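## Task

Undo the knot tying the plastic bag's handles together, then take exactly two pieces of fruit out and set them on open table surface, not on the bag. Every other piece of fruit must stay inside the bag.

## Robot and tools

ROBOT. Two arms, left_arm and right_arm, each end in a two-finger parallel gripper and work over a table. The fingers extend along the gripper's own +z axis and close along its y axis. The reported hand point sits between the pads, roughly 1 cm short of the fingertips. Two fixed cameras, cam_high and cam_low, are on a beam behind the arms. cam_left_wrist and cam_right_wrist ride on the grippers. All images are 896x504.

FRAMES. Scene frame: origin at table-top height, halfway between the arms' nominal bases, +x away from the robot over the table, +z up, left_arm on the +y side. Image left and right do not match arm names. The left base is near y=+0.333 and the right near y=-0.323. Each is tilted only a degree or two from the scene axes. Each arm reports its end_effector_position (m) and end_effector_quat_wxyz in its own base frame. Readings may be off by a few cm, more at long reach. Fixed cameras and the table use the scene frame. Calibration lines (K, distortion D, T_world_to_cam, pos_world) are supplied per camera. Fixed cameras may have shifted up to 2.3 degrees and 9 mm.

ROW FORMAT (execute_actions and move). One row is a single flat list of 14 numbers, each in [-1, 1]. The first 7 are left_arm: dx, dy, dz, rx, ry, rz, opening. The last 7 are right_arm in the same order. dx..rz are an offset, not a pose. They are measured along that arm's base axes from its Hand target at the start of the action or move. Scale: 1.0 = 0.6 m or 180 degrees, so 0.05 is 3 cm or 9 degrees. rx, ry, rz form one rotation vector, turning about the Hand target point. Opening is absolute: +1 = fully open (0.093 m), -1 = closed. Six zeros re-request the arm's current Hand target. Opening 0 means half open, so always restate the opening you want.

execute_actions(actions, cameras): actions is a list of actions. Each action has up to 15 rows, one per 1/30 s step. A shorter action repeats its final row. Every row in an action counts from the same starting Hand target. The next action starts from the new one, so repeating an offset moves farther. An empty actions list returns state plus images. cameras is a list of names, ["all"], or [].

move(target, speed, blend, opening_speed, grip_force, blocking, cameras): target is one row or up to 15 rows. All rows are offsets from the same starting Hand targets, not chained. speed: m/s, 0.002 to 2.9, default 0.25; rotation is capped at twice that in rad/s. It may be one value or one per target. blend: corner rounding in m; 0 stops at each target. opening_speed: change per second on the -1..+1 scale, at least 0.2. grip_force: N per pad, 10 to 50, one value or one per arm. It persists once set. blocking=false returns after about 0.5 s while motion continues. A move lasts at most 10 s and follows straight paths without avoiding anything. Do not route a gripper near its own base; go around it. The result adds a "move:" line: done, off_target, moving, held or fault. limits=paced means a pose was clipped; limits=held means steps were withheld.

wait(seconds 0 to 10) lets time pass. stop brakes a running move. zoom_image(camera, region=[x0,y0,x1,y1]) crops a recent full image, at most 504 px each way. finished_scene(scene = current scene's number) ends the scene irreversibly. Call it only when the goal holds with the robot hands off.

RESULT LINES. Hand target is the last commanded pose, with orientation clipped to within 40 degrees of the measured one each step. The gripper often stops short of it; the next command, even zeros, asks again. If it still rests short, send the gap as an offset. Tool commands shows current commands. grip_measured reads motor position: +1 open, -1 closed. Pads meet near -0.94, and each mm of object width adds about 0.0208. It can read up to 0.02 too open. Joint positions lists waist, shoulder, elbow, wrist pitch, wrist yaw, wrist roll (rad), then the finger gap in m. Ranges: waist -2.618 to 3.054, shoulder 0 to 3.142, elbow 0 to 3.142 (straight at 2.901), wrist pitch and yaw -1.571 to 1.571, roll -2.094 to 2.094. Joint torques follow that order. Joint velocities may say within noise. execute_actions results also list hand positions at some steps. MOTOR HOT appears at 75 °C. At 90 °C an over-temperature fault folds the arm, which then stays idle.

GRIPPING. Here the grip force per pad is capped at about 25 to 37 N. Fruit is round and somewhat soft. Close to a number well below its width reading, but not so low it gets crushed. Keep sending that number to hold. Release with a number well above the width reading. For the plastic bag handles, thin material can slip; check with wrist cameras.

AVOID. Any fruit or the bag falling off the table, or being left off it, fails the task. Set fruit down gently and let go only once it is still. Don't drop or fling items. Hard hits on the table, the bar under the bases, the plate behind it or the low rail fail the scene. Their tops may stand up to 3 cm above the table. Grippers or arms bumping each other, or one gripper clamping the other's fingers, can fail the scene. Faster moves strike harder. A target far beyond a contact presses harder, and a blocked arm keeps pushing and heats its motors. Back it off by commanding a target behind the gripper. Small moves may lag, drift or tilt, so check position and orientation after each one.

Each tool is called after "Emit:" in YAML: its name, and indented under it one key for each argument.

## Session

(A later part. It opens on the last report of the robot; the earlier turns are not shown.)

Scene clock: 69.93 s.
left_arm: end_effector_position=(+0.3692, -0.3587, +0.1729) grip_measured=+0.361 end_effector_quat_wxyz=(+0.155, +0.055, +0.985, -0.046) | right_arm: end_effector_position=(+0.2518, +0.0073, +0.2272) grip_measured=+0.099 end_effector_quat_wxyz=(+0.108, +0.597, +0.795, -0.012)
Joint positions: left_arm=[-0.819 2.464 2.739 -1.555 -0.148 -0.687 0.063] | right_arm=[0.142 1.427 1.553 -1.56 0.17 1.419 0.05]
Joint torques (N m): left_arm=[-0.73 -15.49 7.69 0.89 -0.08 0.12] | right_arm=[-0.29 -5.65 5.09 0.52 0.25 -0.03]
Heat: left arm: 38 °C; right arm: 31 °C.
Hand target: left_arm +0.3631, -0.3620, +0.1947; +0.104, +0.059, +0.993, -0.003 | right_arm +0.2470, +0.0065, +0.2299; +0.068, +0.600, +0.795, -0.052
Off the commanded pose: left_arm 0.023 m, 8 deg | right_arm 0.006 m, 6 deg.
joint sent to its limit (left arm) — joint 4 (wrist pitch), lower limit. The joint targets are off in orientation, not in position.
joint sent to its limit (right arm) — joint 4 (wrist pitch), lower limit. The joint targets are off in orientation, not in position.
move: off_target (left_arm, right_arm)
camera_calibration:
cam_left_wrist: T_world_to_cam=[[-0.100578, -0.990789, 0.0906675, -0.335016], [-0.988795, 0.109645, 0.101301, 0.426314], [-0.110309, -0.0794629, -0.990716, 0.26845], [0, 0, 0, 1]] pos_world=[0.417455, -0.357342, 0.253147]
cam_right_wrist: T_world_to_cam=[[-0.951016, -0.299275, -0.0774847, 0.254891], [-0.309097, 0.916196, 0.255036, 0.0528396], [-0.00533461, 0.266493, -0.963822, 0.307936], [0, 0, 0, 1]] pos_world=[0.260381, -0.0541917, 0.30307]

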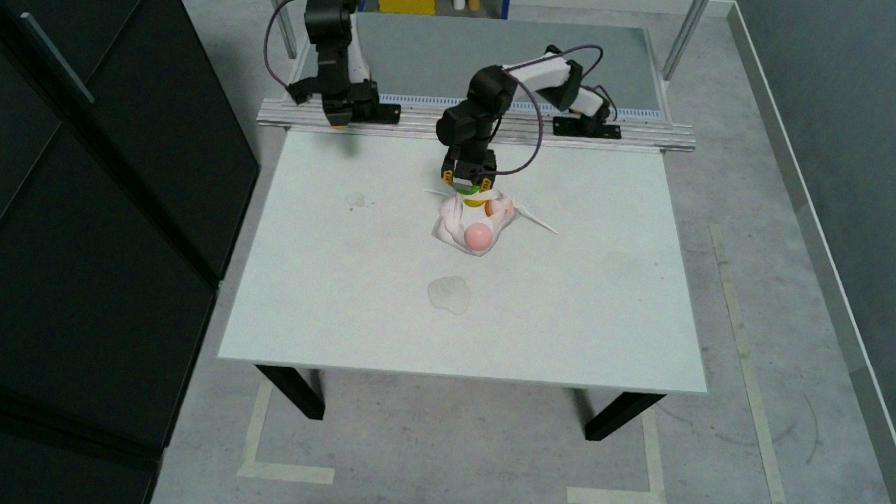

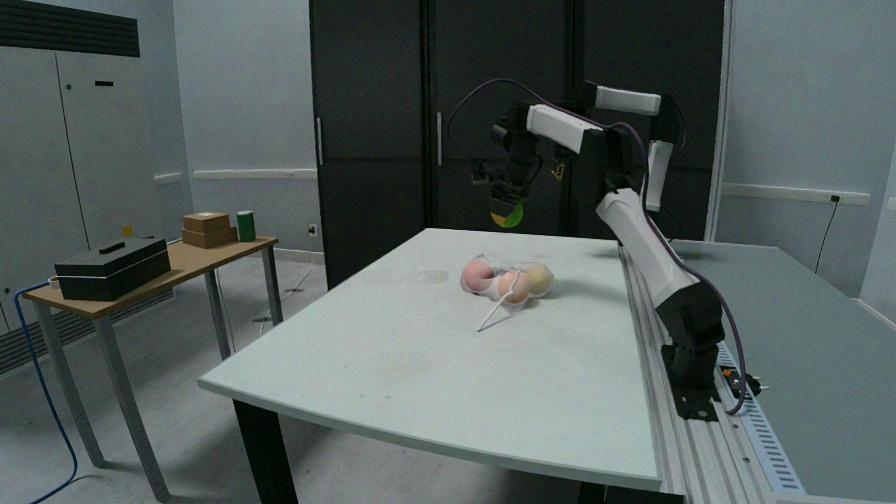

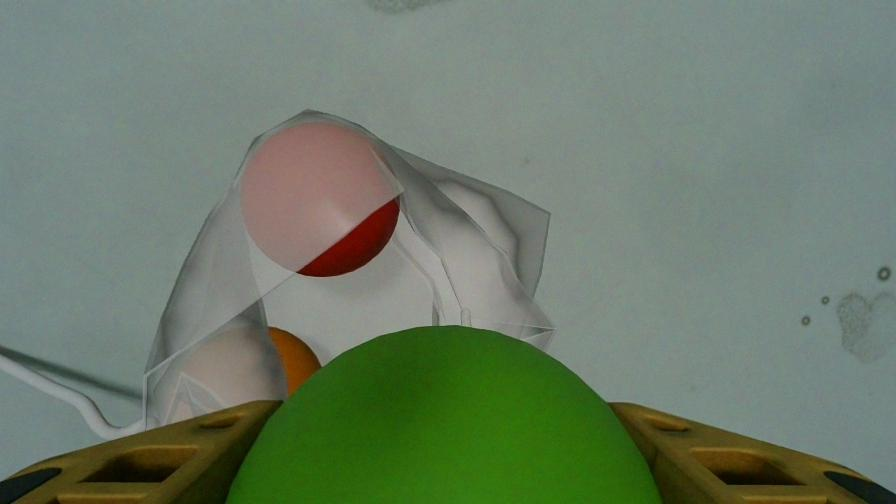

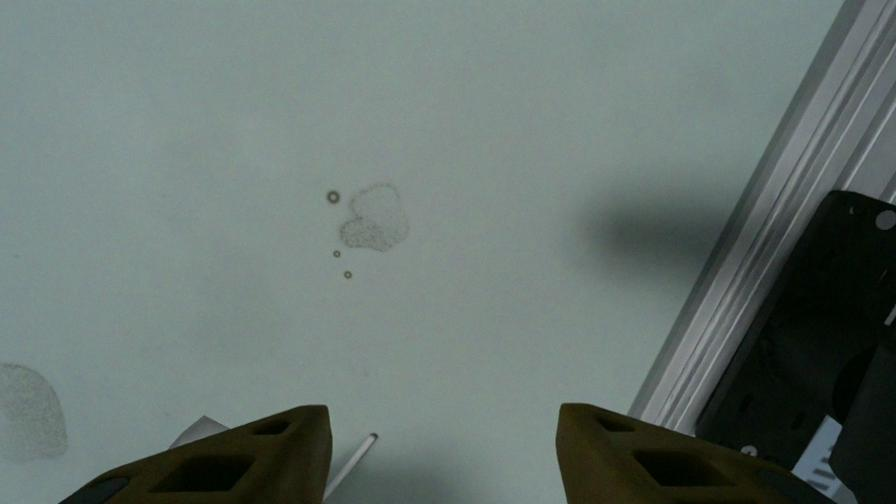

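Emit:
move:
  target:
    - [0.02,0.627,0,0,0,0,0.1,0,0,0,0,0,0,0.1]
    - [0.02,0.627,-0.26,0,0,0,0.1,0,0,0,0,0,0,0.1]
  blend: 0.03
  speed: [0.3,0.12]
  cameras: ["cam_high","cam_low","cam_left_wrist"]

Scene clock: 73.87 s.
left_arm: end_effector_position=(+0.3765, +0.0184, +0.0460) grip_measured=+0.361 end_effector_quat_wxyz=(+0.108, +0.051, +0.993, +0.004) | right_arm: end_effector_position=(+0.2518, +0.0073, +0.2272) grip_measured=+0.099 end_effector_quat_wxyz=(+0.108, +0.597, +0.795, -0.012)
Joint positions: left_arm=[0.055 1.831 1.243 -0.768 0.014 0.156 0.063] | right_arm=[0.142 1.427 1.553 -1.56 0.17 1.419 0.05]
Joint torques (N m): left_arm=[-0.09 -7.88 4.97 1.02 0.22 0.12] | right_arm=[-0.25 -5.76 5.15 0.52 0.27 -0.04]
Heat: left arm: 38 °C; right arm: 31 °C.
Hand target: left_arm +0.3750, +0.0143, +0.0389; +0.104, +0.059, +0.993, -0.003 | right_arm +0.2470, +0.0065, +0.2299; +0.068, +0.600, +0.795, -0.052
Off the commanded pose: left_arm 0.009 m, 1 deg | right_arm 0.006 m, 6 deg.
joint sent to its limit (right arm) — joint 4 (wrist pitch), lower limit. The joint targets are off in orientation, not in position.
move: off_target (right_arm)
camera_calibration:
cam_left_wrist: T_world_to_cam=[[-0.0772587, -0.997003, -0.00396181, 0.0465217], [-0.976836, 0.0748994, 0.200453, 0.396504], [-0.199555, 0.0193568, -0.979695, 0.2049], [0, 0, 0, 1]] pos_world=[0.431803, 0.0127181, 0.121444]
Images, in order (width x height): cam_high 896x504, cam_low 896x504, cam_left_wrist 896x504.

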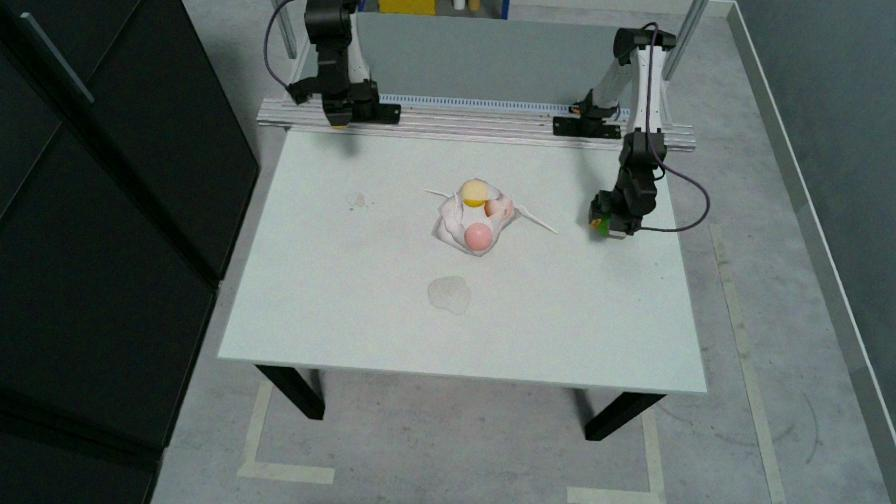

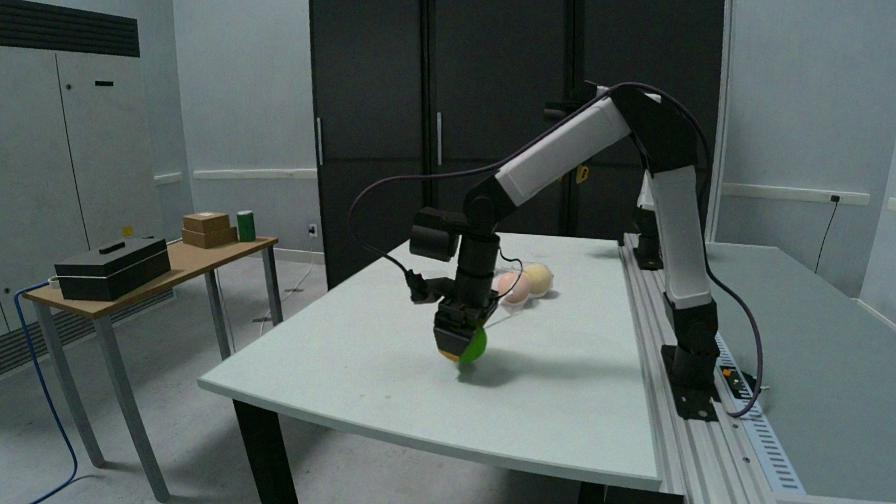

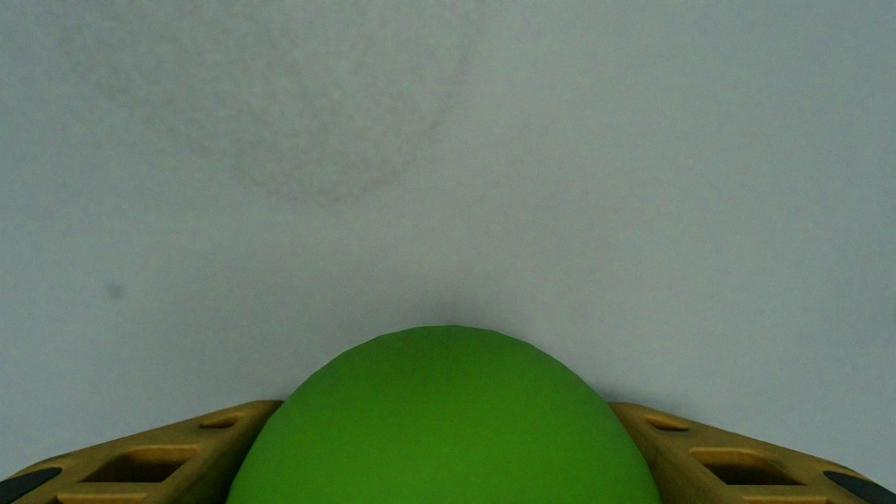

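Emit:
move:
  target:
    - [0,0,-0.018,0,0,0,0.1,0,0,0,0,0,0,0.1]
  speed: 0.05

Emit:
move:
  target:
    - [0,0,0,0,0,0,0.65,0,0,0,0,0,0,0.1]
  opening_speed: 0.5

Emit:
move:
  target:
    - [0,0,0.3,0,0,0,0.65,0,0,0,0,0,0,0.1]
    - [-0.04,-0.59,0.32,0,0,0,0.65,0,0,0,0,0,0,0.1]
  blend: 0.04
  speed: [0.12,0.3]
  cameras: ["cam_low","cam_left_wrist"]

Scene clock: 75.73 s.
left_arm: end_effector_position=(+0.3774, +0.0185, +0.0368) grip_measured=+0.361 end_effector_quat_wxyz=(+0.110, +0.051, +0.993, +0.005) | right_arm: end_effector_position=(+0.2518, +0.0073, +0.2272) grip_measured=+0.099 end_effector_quat_wxyz=(+0.108, +0.597, +0.795, -0.012)
Joint positions: left_arm=[0.055 1.843 1.219 -0.726 0.014 0.156 0.063] | right_arm=[0.142 1.427 1.553 -1.56 0.17 1.419 0.05]
Joint torques (N m): left_arm=[-0.08 -7.64 4.77 1.05 0.21 0.13] | right_arm=[-0.24 -5.71 5.16 0.53 0.24 -0.03]
Heat: left arm: 38 °C; right arm: 31 °C.
Hand target: left_arm +0.3750, +0.0143, +0.0280; +0.104, +0.059, +0.993, -0.003 | right_arm +0.2470, +0.0065, +0.2299; +0.068, +0.600, +0.795, -0.052
Off the commanded pose: left_arm 0.010 m, 2 deg | right_arm 0.006 m, 6 deg.
joint sent to its limit (right arm) — joint 4 (wrist pitch), lower limit. The joint targets are off in orientation, not in position.
move: off_target (right_arm)

Scene clock: 77.03 s.
left_arm: end_effector_position=(+0.3779, +0.0184, +0.0369) grip_measured=+0.648 end_effector_quat_wxyz=(+0.111, +0.051, +0.992, +0.005) | right_arm: end_effector_position=(+0.2518, +0.0073, +0.2272) grip_measured=+0.099 end_effector_quat_wxyz=(+0.108, +0.597, +0.795, -0.012)
Joint positions: left_arm=[0.055 1.843 1.219 -0.724 0.015 0.156 0.076] | right_arm=[0.142 1.427 1.553 -1.56 0.17 1.419 0.05]
Joint torques (N m): left_arm=[-0.09 -7.66 4.74 1.03 0.22 0.12] | right_arm=[-0.24 -5.72 5.15 0.53 0.26 -0.04]
Heat: left arm: 38 °C; right arm: 31 °C.
Hand target: left_arm +0.3750, +0.0143, +0.0281; +0.104, +0.059, +0.993, -0.003 | right_arm +0.2470, +0.0065, +0.2299; +0.068, +0.600, +0.795, -0.052
Off the commanded pose: left_arm 0.010 m, 2 deg | right_arm 0.006 m, 6 deg.
joint sent to its limit (right arm) — joint 4 (wrist pitch), lower limit. The joint targets are off in orientation, not in position.
move: off_target (right_arm)

Scene clock: 80.47 s.
left_arm: end_effector_position=(+0.3492, -0.3401, +0.2227) grip_measured=+0.648 end_effector_quat_wxyz=(+0.172, +0.070, +0.980, -0.067) | right_arm: end_effector_position=(+0.2518, +0.0073, +0.2272) grip_measured=+0.099 end_effector_quat_wxyz=(+0.108, +0.597, +0.795, -0.012)
Joint positions: left_arm=[-0.818 2.282 2.61 -1.552 -0.133 -0.652 0.076] | right_arm=[0.142 1.427 1.553 -1.56 0.17 1.419 0.05]
Joint torques (N m): left_arm=[0.27 -10.36 7.75 0.99 -0.21 -0.1] | right_arm=[-0.29 -5.71 5.14 0.53 0.26 -0.02]
Heat: left arm: 37 °C; right arm: 31 °C.
Hand target: left_arm +0.3511, -0.3397, +0.2200; +0.104, +0.059, +0.993, -0.003 | right_arm +0.2470, +0.0065, +0.2299; +0.068, +0.600, +0.795, -0.052
Off the commanded pose: left_arm 0.003 m, 11 deg | right_arm 0.006 m, 6 deg.
joint sent to its limit (left arm) — joint 4 (wrist pitch), lower limit. The joint targets are off in orientation, not in position.
joint sent to its limit (right arm) — joint 4 (wrist pitch), lower limit. The joint targets are off in orientation, not in position.
move: off_target (left_arm, right_arm)
camera_calibration:
cam_left_wrist: T_world_to_cam=[[-0.139911, -0.982096, 0.126148, -0.31439], [-0.986824, 0.148758, 0.0636359, 0.420469], [-0.081262, -0.115583, -0.989968, 0.294502], [0, 0, 0, 1]] pos_world=[0.394875, -0.33727, 0.30445]
Images, in order (width x height): cam_low 896x504, cam_left_wrist 896x504.

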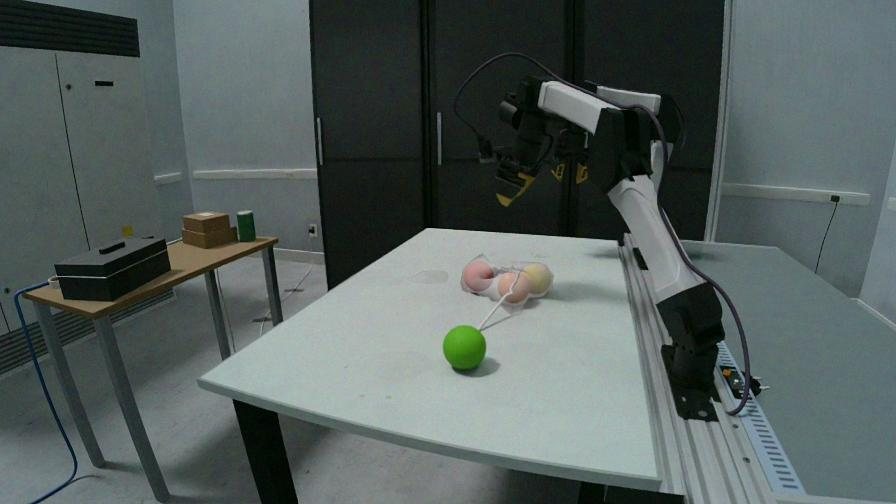

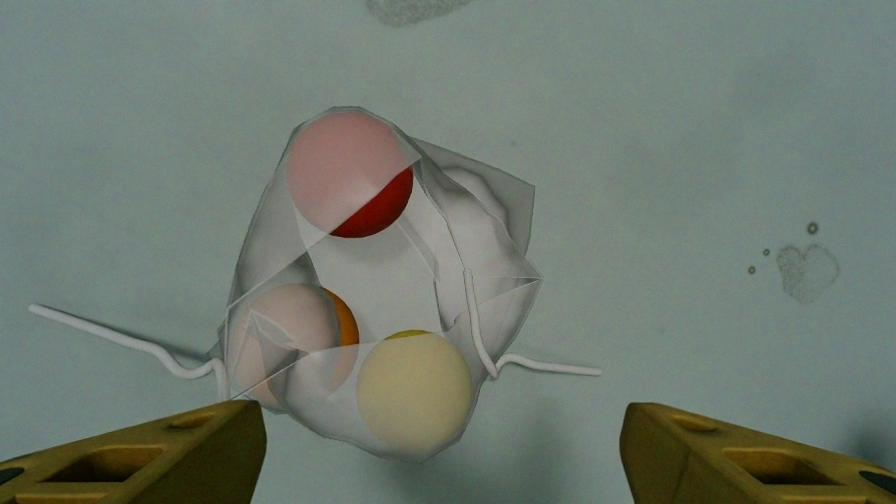

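Emit:
move:
  target:
    - [0.062,0.098,-0.2,0,0,-0.295,0.0,0,0,0,0,0,0,0.1]
    - [0.062,0.098,-0.37,0,0,-0.295,0,0,0,0,0,0,0,0.1]
    - [0.062,0.098,-0.37,0,0,-0.295,-1,0,0,0,0,0,0,0.1]
  blend: [0.01,0,0]
  speed: [0.25,0.1,0.1]
  cameras: ["cam_low","cam_left_wrist"]

Emit:
move:
  target:
    - [0,0,0.15,0,0,0,-1,0,0,0,0,0,0,0.1]
  speed: 0.12
  cameras: ["cam_low","cam_left_wrist"]

Scene clock: 86.80 s.
left_arm: end_effector_position=(+0.3933, -0.2839, +0.0159) grip_measured=-0.964 end_effector_quat_wxyz=(+0.108, +0.492, +0.863, -0.049) | right_arm: end_effector_position=(+0.2518, +0.0073, +0.2272) grip_measured=+0.099 end_effector_quat_wxyz=(+0.108, +0.597, +0.795, -0.012)
Joint positions: left_arm=[-0.597 2.258 1.753 -0.841 0.08 0.429 0] | right_arm=[0.142 1.427 1.553 -1.56 0.17 1.419 0.05]
Joint torques (N m): left_arm=[0.32 -10.17 4.52 1.02 0.17 0.12] | right_arm=[-0.23 -5.64 5.14 0.51 0.27 -0.02]
Heat: left arm: 38 °C; right arm: 30 °C.
Hand target: left_arm +0.3883, -0.2809, -0.0019; +0.091, +0.497, +0.862, -0.049 | right_arm +0.2470, +0.0065, +0.2299; +0.068, +0.600, +0.795, -0.052
Off the commanded pose: left_arm 0.019 m, 2 deg | right_arm 0.006 m, 6 deg.
joint sent to its limit (right arm) — joint 4 (wrist pitch), lower limit. The joint targets are off in orientation, not in position.
move: off_target (left_arm, right_arm); target 3's new opening was sent with left_arm's hand 0.020 m and 2 deg from that target
camera_calibration:
cam_left_wrist: T_world_to_cam=[[-0.847243, -0.531171, -0.00608771, 0.181456], [-0.523551, 0.83304, 0.178716, 0.478972], [-0.0898574, 0.154603, -0.983882, 0.17984], [0, 0, 0, 1]] pos_world=[0.420664, -0.330422, 0.0924464]
Images, in order (width x height): cam_low 896x504, cam_left_wrist 896x504.

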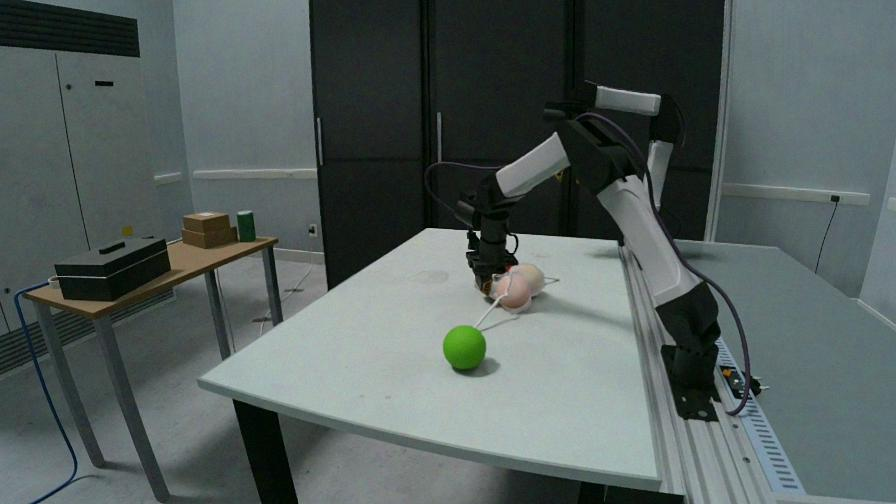

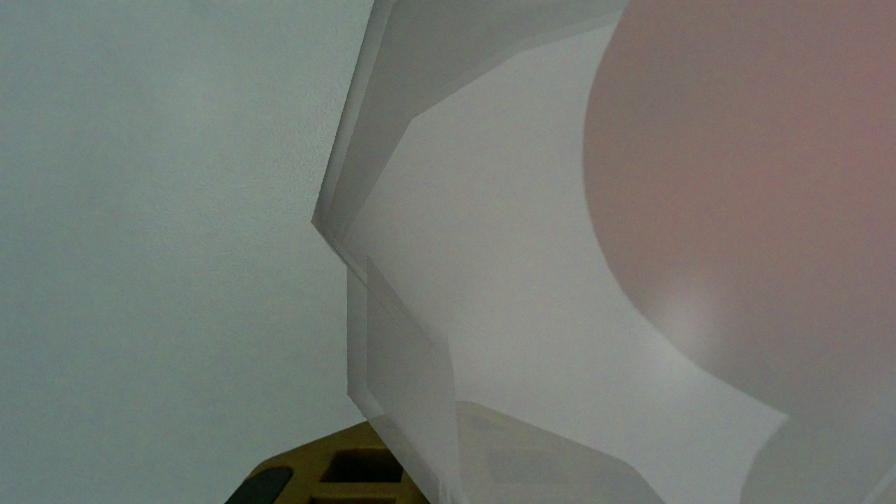

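Scene clock: 88.33 s.
left_arm: end_effector_position=(+0.3860, -0.2789, +0.0683) grip_measured=-0.964 end_effector_quat_wxyz=(+0.074, +0.492, +0.866, -0.046) | right_arm: end_effector_position=(+0.2518, +0.0073, +0.2272) grip_measured=+0.099 end_effector_quat_wxyz=(+0.108, +0.597, +0.795, -0.012)
Joint positions: left_arm=[-0.597 2.254 1.969 -1.131 0.08 0.429 0] | right_arm=[0.142 1.427 1.553 -1.56 0.17 1.419 0.05]
Joint torques (N m): left_arm=[0.31 -14.5 8.42 0.59 0.16 0.14] | right_arm=[-0.24 -5.68 5.12 0.54 0.26 -0.06]
Heat: left arm: 38 °C; right arm: 30 °C.
Hand target: left_arm +0.3883, -0.2809, +0.0881; +0.091, +0.496, +0.862, -0.049 | right_arm +0.2470, +0.0065, +0.2299; +0.068, +0.600, +0.795, -0.052
Off the commanded pose: left_arm 0.020 m, 2 deg | right_arm 0.006 m, 6 deg.
joint sent to its limit (right arm) — joint 4 (wrist pitch), lower limit. The joint targets are off in orientation, not in position.
move: off_target (left_arm, right_arm)
camera_calibration:
cam_left_wrist: T_world_to_cam=[[-0.846803, -0.531463, 0.021713, 0.176053], [-0.511503, 0.82484, 0.240838, 0.450482], [-0.145906, 0.192836, -0.970322, 0.261308], [0, 0, 0, 1]] pos_world=[0.417632, -0.3284, 0.141237]
Images, in order (width x height): cam_low 896x504, cam_left_wrist 896x504.

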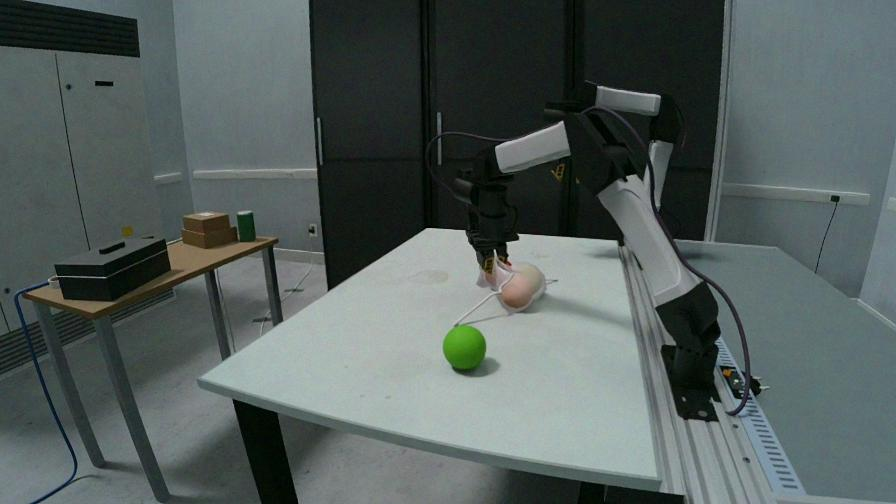

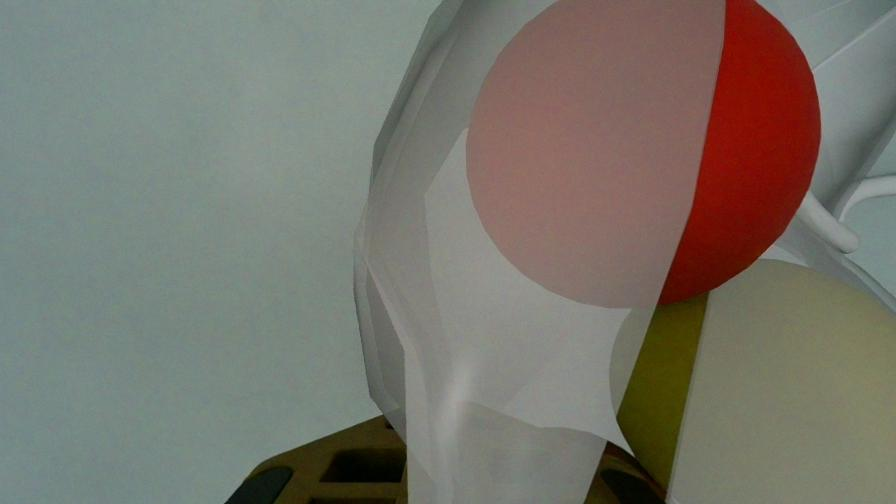

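Emit:
move:
  target:
    - [0.10,0.063,0.03,0,0,0,-1,0,0,0,0,0,0,0.1]
    - [0.14,0.088,-0.1,0,0,0,-1,0,0,0,0,0,0,0.1]
  speed: 0.12
  blend: 0.02
  cameras: ["cam_low","cam_left_wrist"]

Emit:
move:
  target:
    - [0,0,0,0,0,0,-0.3,0,0,0,0,0,0,0.1]
    - [0,0,0.25,0,0,0,-0.3,0,0,0,0,0,0,0.1]
    - [-0.20,-0.19,0.33,0,0,0.15,0.7,0,0,0,0,0,0,0.1]
  blend: [0,0.03,0]
  cameras: ["cam_high","cam_low","cam_left_wrist"]

Scene clock: 91.20 s.
left_arm: end_effector_position=(+0.4732, -0.2257, +0.0390) grip_measured=-0.964 end_effector_quat_wxyz=(+0.096, +0.491, +0.865, -0.042) | right_arm: end_effector_position=(+0.2518, +0.0073, +0.2272) grip_measured=+0.099 end_effector_quat_wxyz=(+0.108, +0.597, +0.795, -0.012)
Joint positions: left_arm=[-0.412 2.477 2.238 -1.148 0.103 0.612 0] | right_arm=[0.142 1.427 1.553 -1.56 0.17 1.419 0.05]
Joint torques (N m): left_arm=[0.17 -12.36 5.44 0.98 0.32 0.11] | right_arm=[-0.29 -5.68 5.05 0.53 0.25 -0.04]
Heat: left arm: 39 °C; right arm: 30 °C.
Hand target: left_arm +0.4722, -0.2282, +0.0280; +0.091, +0.497, +0.862, -0.049 | right_arm +0.2470, +0.0065, +0.2299; +0.068, +0.600, +0.795, -0.052
Off the commanded pose: left_arm 0.011 m, 1 deg | right_arm 0.006 m, 6 deg.
joint sent to its limit (right arm) — joint 4 (wrist pitch), lower limit. The joint targets are off in orientation, not in position.
move: off_target (left_arm, right_arm)
camera_calibration:
cam_left_wrist: T_world_to_cam=[[-0.845852, -0.533382, -0.0062166, 0.278999], [-0.522932, 0.826868, 0.206959, 0.465505], [-0.105248, 0.178308, -0.97833, 0.213169], [0, 0, 0, 1]] pos_world=[0.501855, -0.274108, 0.113944]
Images, in order (width x height): cam_low 896x504, cam_left_wrist 896x504.

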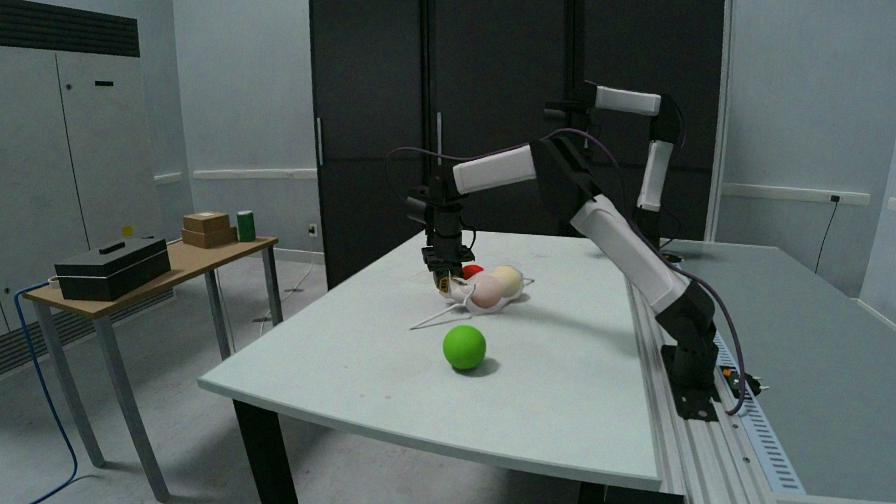

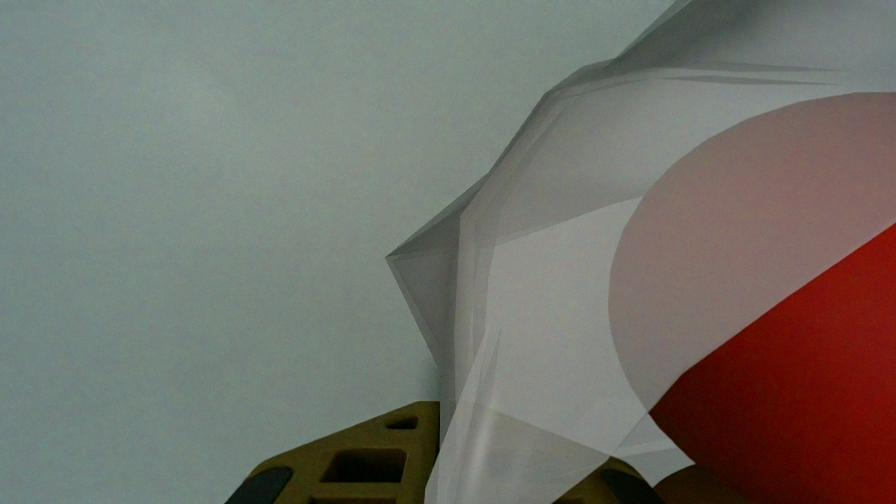

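Scene clock: 94.83 s.
left_arm: end_effector_position=(+0.3575, -0.3490, +0.2166) grip_measured=+0.698 end_effector_quat_wxyz=(+0.169, +0.286, +0.941, -0.067) | right_arm: end_effector_position=(+0.2518, +0.0073, +0.2272) grip_measured=+0.099 end_effector_quat_wxyz=(+0.108, +0.597, +0.795, -0.012)
Joint positions: left_arm=[-0.787 2.337 2.681 -1.552 -0.042 -0.19 0.079] | right_arm=[0.142 1.427 1.553 -1.56 0.17 1.419 0.05]
Joint torques (N m): left_arm=[0.2 -14.69 4.26 1.01 -0.11 -0.1] | right_arm=[-0.28 -5.78 5.11 0.53 0.24 -0.03]
Heat: left arm: 40 °C; right arm: 30 °C.
Hand target: left_arm +0.3522, -0.3421, +0.2260; +0.100, +0.282, +0.954, -0.027 | right_arm +0.2470, +0.0065, +0.2299; +0.068, +0.600, +0.795, -0.052
Off the commanded pose: left_arm 0.013 m, 9 deg | right_arm 0.006 m, 6 deg.
joint sent to its limit (left arm) — joint 4 (wrist pitch), lower limit. The joint targets are off in orientation, not in position.
joint sent to its limit (right arm) — joint 4 (wrist pitch), lower limit. The joint targets are off in orientation, not in position.
move: off_target (left_arm, right_arm); target 3's new opening was sent with left_arm's hand 0.013 m and 9 deg from that target
camera_calibration:
cam_left_wrist: T_world_to_cam=[[-0.543136, -0.838274, 0.0479447, -0.109971], [-0.836661, 0.545133, 0.0531863, 0.517207], [-0.0707209, -0.0112261, -0.997433, 0.322421], [0, 0, 0, 1]] pos_world=[0.3958, -0.370513, 0.299358]
Images, in order (width x height): cam_high 896x504, cam_low 896x504, cam_left_wrist 896x504.

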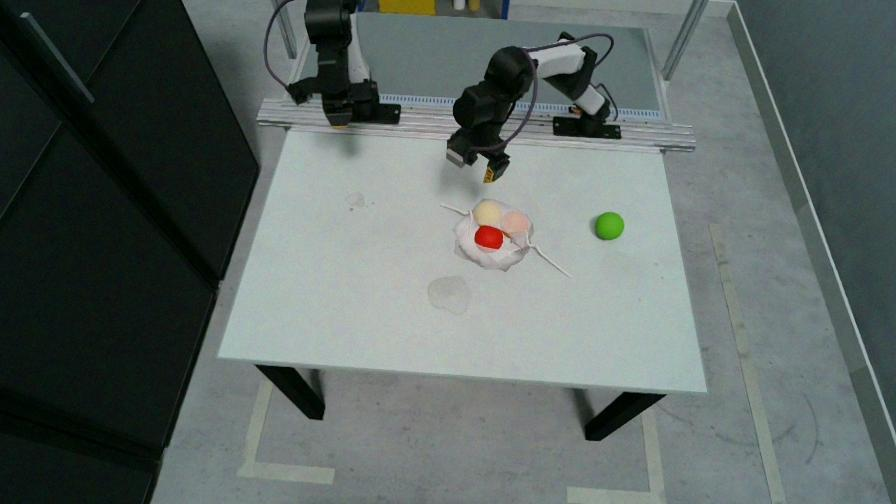

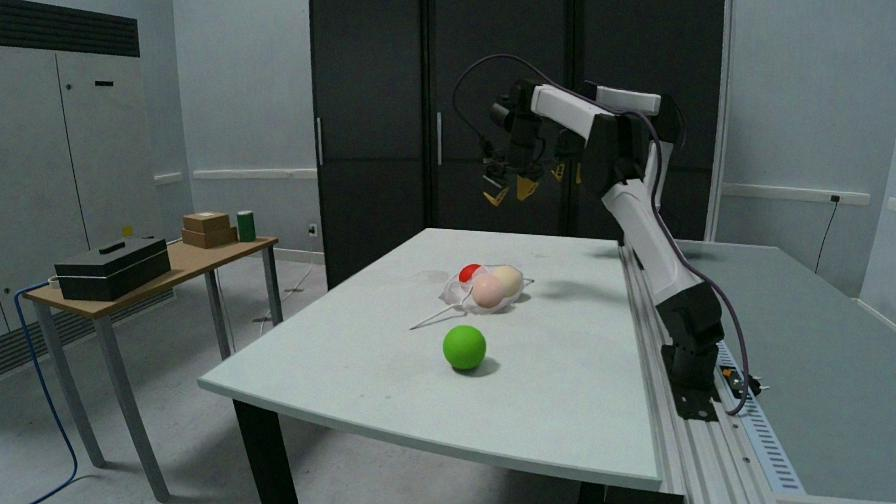

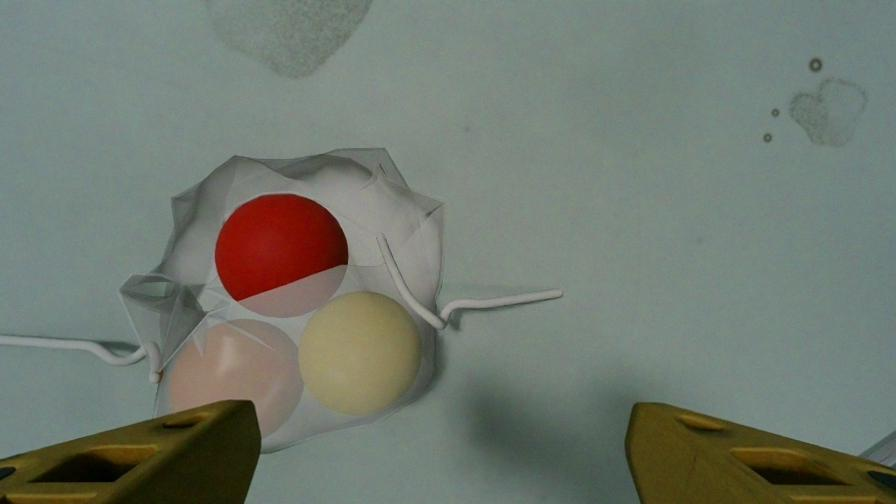

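Emit:
move:
  target:
    - [0.135,0.080,-0.18,0,0,0.1,0.75,0,0,0,0,0,0,0.1]
    - [0.135,0.080,-0.348,0,0,0.1,0.75,0,0,0,0,0,0,0.1]
  blend: 0.01
  speed: [0.25,0.1]
  cameras: ["cam_left_wrist"]

Emit:
move:
  target:
    - [0,0,0,0,0,0,0.1,0,0,0,0,0,0,0.1]
  opening_speed: 0.6

Emit:
move:
  target:
    - [0,0,0.3,0,0,0,0.1,0,0,0,0,0,0,0.1]
  speed: 0.12
  cameras: ["cam_high","cam_low","cam_left_wrist"]

Scene clock: 98.50 s.
left_arm: end_effector_position=(+0.4352, -0.2942, +0.0132) grip_measured=+0.748 end_effector_quat_wxyz=(+0.097, +0.132, +0.986, -0.012) | right_arm: end_effector_position=(+0.2518, +0.0073, +0.2272) grip_measured=+0.099 end_effector_quat_wxyz=(+0.108, +0.597, +0.795, -0.012)
Joint positions: left_arm=[-0.617 2.488 2.157 -1.055 -0.069 -0.344 0.081] | right_arm=[0.142 1.427 1.553 -1.56 0.17 1.419 0.05]
Joint torques (N m): left_arm=[-0.16 -15.35 4.31 0.93 -0.15 -0.1] | right_arm=[-0.31 -5.64 5.07 0.52 0.25 -0.05]
Heat: left arm: 41 °C; right arm: 30 °C.
Hand target: left_arm +0.4333, -0.2941, +0.0173; +0.103, +0.129, +0.986, -0.011 | right_arm +0.2470, +0.0065, +0.2299; +0.068, +0.600, +0.795, -0.052
Off the commanded pose: left_arm 0.004 m, 1 deg | right_arm 0.006 m, 6 deg.
joint sent to its limit (right arm) — joint 4 (wrist pitch), lower limit. The joint targets are off in orientation, not in position.
move: off_target (right_arm)
camera_calibration:
cam_left_wrist: T_world_to_cam=[[-0.24039, -0.97058, 0.0136764, -0.18223], [-0.946382, 0.237482, 0.219007, 0.518182], [-0.215812, 0.0397039, -0.975627, 0.203493], [0, 0, 0, 1]] pos_world=[0.490508, -0.308007, 0.0875401]
Images, in order (width x height): cam_left_wrist 896x504.

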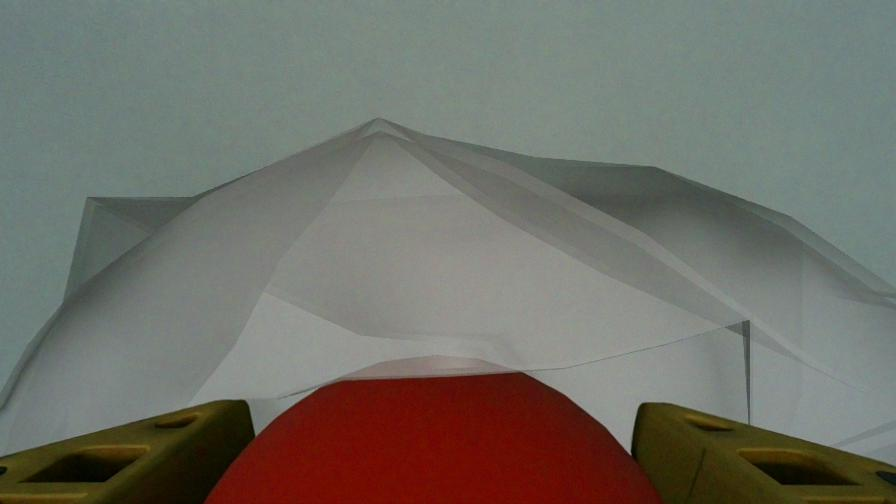

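Scene clock: 99.80 s.
left_arm: end_effector_position=(+0.4357, -0.2946, +0.0133) grip_measured=+0.339 end_effector_quat_wxyz=(+0.099, +0.132, +0.986, -0.013) | right_arm: end_effector_position=(+0.2518, +0.0073, +0.2272) grip_measured=+0.099 end_effector_quat_wxyz=(+0.108, +0.597, +0.795, -0.012)
Joint positions: left_arm=[-0.617 2.488 2.156 -1.052 -0.069 -0.345 0.061] | right_arm=[0.142 1.427 1.553 -1.56 0.17 1.419 0.05]
Joint torques (N m): left_arm=[-0.16 -15.38 4.42 0.9 -0.16 -0.08] | right_arm=[-0.31 -5.65 5.12 0.53 0.24 -0.04]
Heat: left arm: 41 °C; right arm: 30 °C.
Hand target: left_arm +0.4332, -0.2940, +0.0172; +0.103, +0.129, +0.986, -0.011 | right_arm +0.2470, +0.0065, +0.2299; +0.068, +0.600, +0.795, -0.052
Off the commanded pose: left_arm 0.005 m, 1 deg | right_arm 0.006 m, 6 deg.
joint sent to its limit (right arm) — joint 4 (wrist pitch), lower limit. The joint targets are off in orientation, not in position.
move: off_target (right_arm)

Scene clock: 101.77 s.
left_arm: end_effector_position=(+0.4362, -0.2948, +0.1705) grip_measured=+0.339 end_effector_quat_wxyz=(+0.159, +0.128, +0.978, -0.044) | right_arm: end_effector_position=(+0.2518, +0.0073, +0.2272) grip_measured=+0.099 end_effector_quat_wxyz=(+0.108, +0.597, +0.795, -0.012)
Joint positions: left_arm=[-0.617 2.514 2.822 -1.553 -0.069 -0.345 0.061] | right_arm=[0.142 1.427 1.553 -1.56 0.17 1.419 0.05]
Joint torques (N m): left_arm=[-0.16 -16.29 7.84 0.95 -0.16 0.03] | right_arm=[-0.28 -5.68 5.12 0.52 0.26 -0.03]
Heat: left arm: 42 °C; right arm: 30 °C.
Hand target: left_arm +0.4333, -0.2941, +0.1973; +0.103, +0.129, +0.986, -0.011 | right_arm +0.2470, +0.0065, +0.2299; +0.068, +0.600, +0.795, -0.052
Off the commanded pose: left_arm 0.027 m, 8 deg | right_arm 0.006 m, 6 deg.
joint sent to its limit (left arm) — joint 4 (wrist pitch), lower limit. The joint targets are off in orientation, not in position.
joint sent to its limit (right arm) — joint 4 (wrist pitch), lower limit. The joint targets are off in orientation, not in position.
move: off_target (left_arm, right_arm)
camera_calibration:
cam_left_wrist: T_world_to_cam=[[-0.24429, -0.967576, 0.0641771, -0.190781], [-0.964306, 0.24937, 0.0890433, 0.518442], [-0.10216, -0.0401339, -0.993958, 0.287206], [0, 0, 0, 1]] pos_world=[0.482672, -0.302352, 0.251551]
Images, in order (width x height): cam_high 896x504, cam_low 896x504, cam_left_wrist 896x504.

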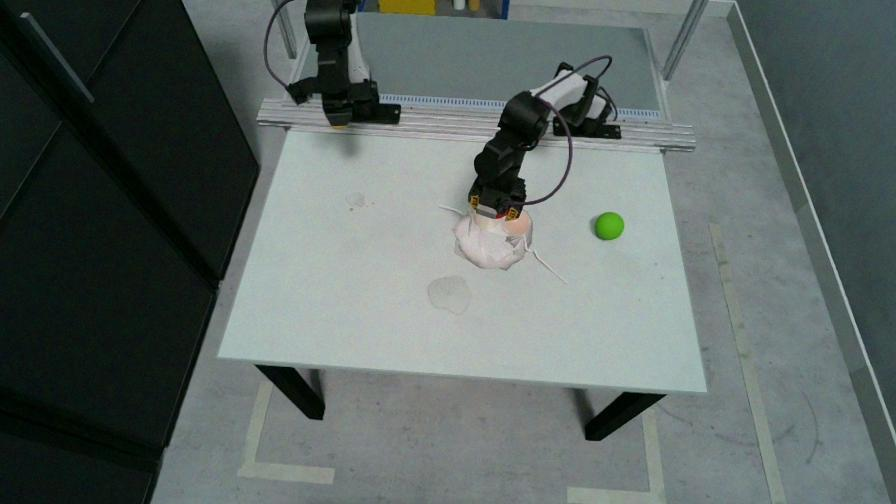

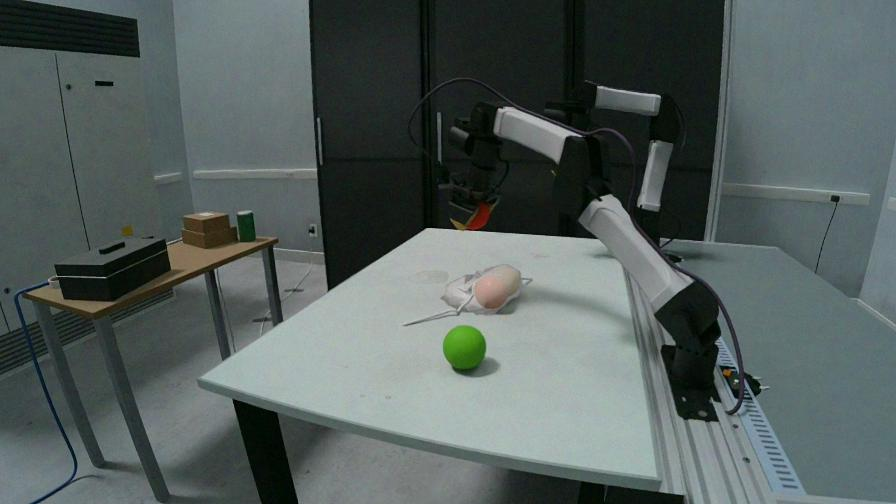

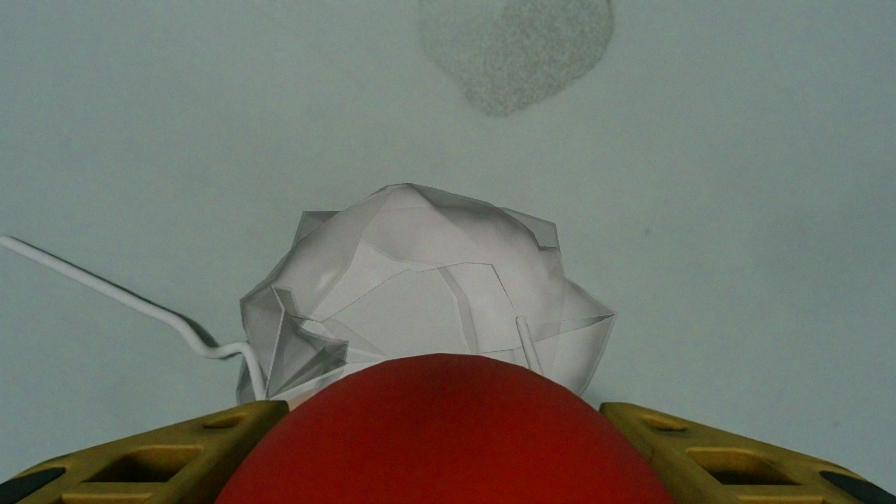

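Emit:
move:
  target:
    - [0.11,0.54,0.0,0,0,0,0.1,0,0,0,0,0,0,0.1]
    - [0.11,0.54,-0.275,0,0,0,0.1,0,0,0,0,0,0,0.1]
  blend: 0.03
  speed: [0.3,0.12]
  cameras: ["cam_high","cam_low"]

Scene clock: 105.53 s.
left_arm: end_effector_position=(+0.4925, +0.0376, +0.0230) grip_measured=+0.338 end_effector_quat_wxyz=(+0.079, +0.117, +0.990, -0.009) | right_arm: end_effector_position=(+0.2518, +0.0073, +0.2272) grip_measured=+0.099 end_effector_quat_wxyz=(+0.108, +0.597, +0.795, -0.012)
Joint positions: left_arm=[0.093 2.363 1.978 -1.035 0.05 0.325 0.061] | right_arm=[0.142 1.427 1.553 -1.56 0.17 1.419 0.05]
Joint torques (N m): left_arm=[-0.69 -15.05 4.63 1.11 0.23 0.11] | right_arm=[-0.27 -5.65 5.15 0.54 0.26 -0.05]
Heat: left arm: 44 °C; right arm: 30 °C.
Hand target: left_arm +0.4992, +0.0299, +0.0322; +0.103, +0.129, +0.986, -0.011 | right_arm +0.2470, +0.0065, +0.2299; +0.068, +0.600, +0.795, -0.052
Off the commanded pose: left_arm 0.014 m, 3 deg | right_arm 0.006 m, 6 deg.
joint sent to its limit (right arm) — joint 4 (wrist pitch), lower limit. The joint targets are off in orientation, not in position.
move: off_target (left_arm, right_arm)
Images, in order (width x height): cam_high 896x504, cam_low 896x504.

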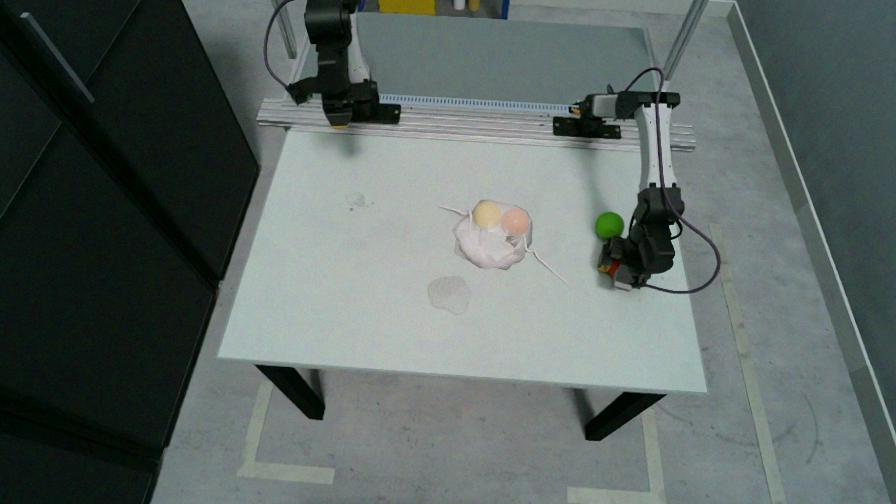

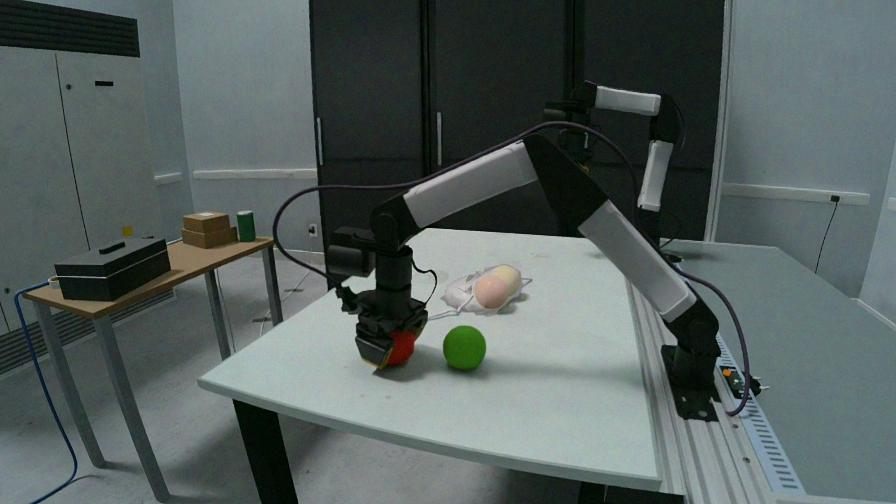

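Emit:
move:
  target:
    - [0,0,0,0,0,0,0.65,0,0,0,0,0,0,0.1]
  opening_speed: 0.5

Emit:
move:
  target:
    - [0,0,0.28,0,0,0,0.65,0,0,0,0,0,0,0.1]
    - [-0.4,0,0.3,0,0,0,0.65,0,0,0,0,0,0,0.1]
  blend: 0.03
  speed: [0.12,0.3]
  cameras: ["cam_high","cam_low"]

Scene clock: 107.63 s.
left_arm: end_effector_position=(+0.4986, +0.0377, +0.0241) grip_measured=+0.648 end_effector_quat_wxyz=(+0.091, +0.117, +0.989, -0.008) | right_arm: end_effector_position=(+0.2518, +0.0073, +0.2272) grip_measured=+0.099 end_effector_quat_wxyz=(+0.108, +0.597, +0.795, -0.012)
Joint positions: left_arm=[0.093 2.363 1.978 -1.009 0.053 0.325 0.076] | right_arm=[0.142 1.427 1.553 -1.56 0.17 1.419 0.05]
Joint torques (N m): left_arm=[-0.8 -15.15 4.68 0.91 0.22 0.13] | right_arm=[-0.34 -5.72 5.05 0.53 0.26 -0.04]
Heat: left arm: 45 °C; right arm: 30 °C.
Hand target: left_arm +0.4992, +0.0299, +0.0322; +0.103, +0.129, +0.986, -0.011 | right_arm +0.2470, +0.0065, +0.2299; +0.068, +0.600, +0.795, -0.052
Off the commanded pose: left_arm 0.011 m, 2 deg | right_arm 0.006 m, 6 deg.
joint sent to its limit (right arm) — joint 4 (wrist pitch), lower limit. The joint targets are off in orientation, not in position.
move: off_target (left_arm, right_arm)

Scene clock: 110.47 s.
left_arm: end_effector_position=(+0.2606, +0.0311, +0.2158) grip_measured=+0.648 end_effector_quat_wxyz=(+0.104, +0.126, +0.987, -0.003) | right_arm: end_effector_position=(+0.2518, +0.0073, +0.2272) grip_measured=+0.099 end_effector_quat_wxyz=(+0.108, +0.597, +0.795, -0.012)
Joint positions: left_arm=[0.161 1.4 1.48 -1.452 0.065 0.407 0.076] | right_arm=[0.142 1.427 1.553 -1.56 0.17 1.419 0.05]
Joint torques (N m): left_arm=[0.68 -5.09 4.67 0.91 0.27 0.11] | right_arm=[-0.2 -5.64 5.12 0.53 0.25 -0.04]
Heat: left arm: 45 °C; right arm: 30 °C.
Hand target: left_arm +0.2593, +0.0299, +0.2122; +0.103, +0.129, +0.986, -0.011 | right_arm +0.2470, +0.0065, +0.2299; +0.068, +0.600, +0.795, -0.052
Off the commanded pose: left_arm 0.004 m, 1 deg | right_arm 0.006 m, 6 deg.
joint sent to its limit (right arm) — joint 4 (wrist pitch), lower limit. The joint targets are off in orientation, not in position.
move: off_target (right_arm)
Images, in order (width x height): cam_high 896x504, cam_low 896x504.

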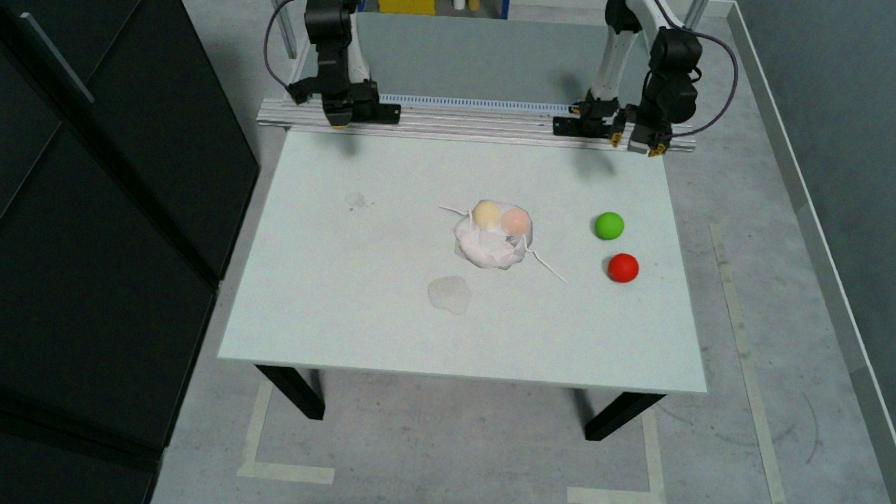

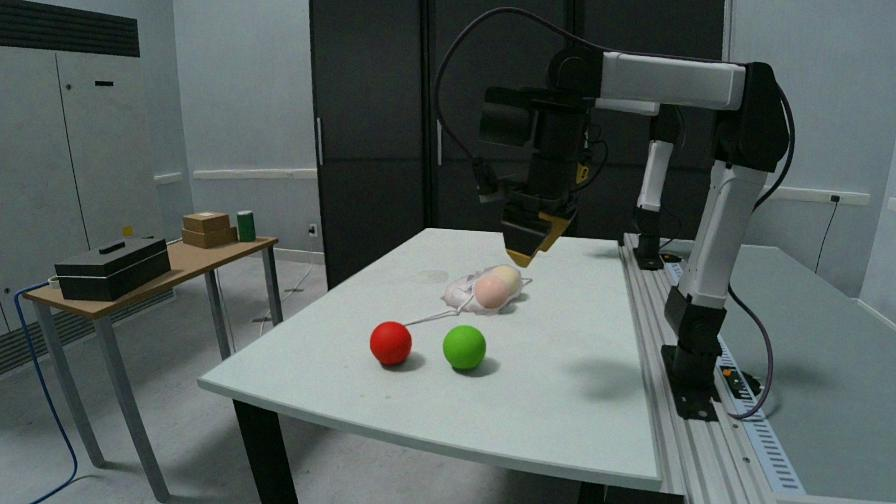

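Emit:
finished_scene:
  scene: 2

The scene is finished: the task was done.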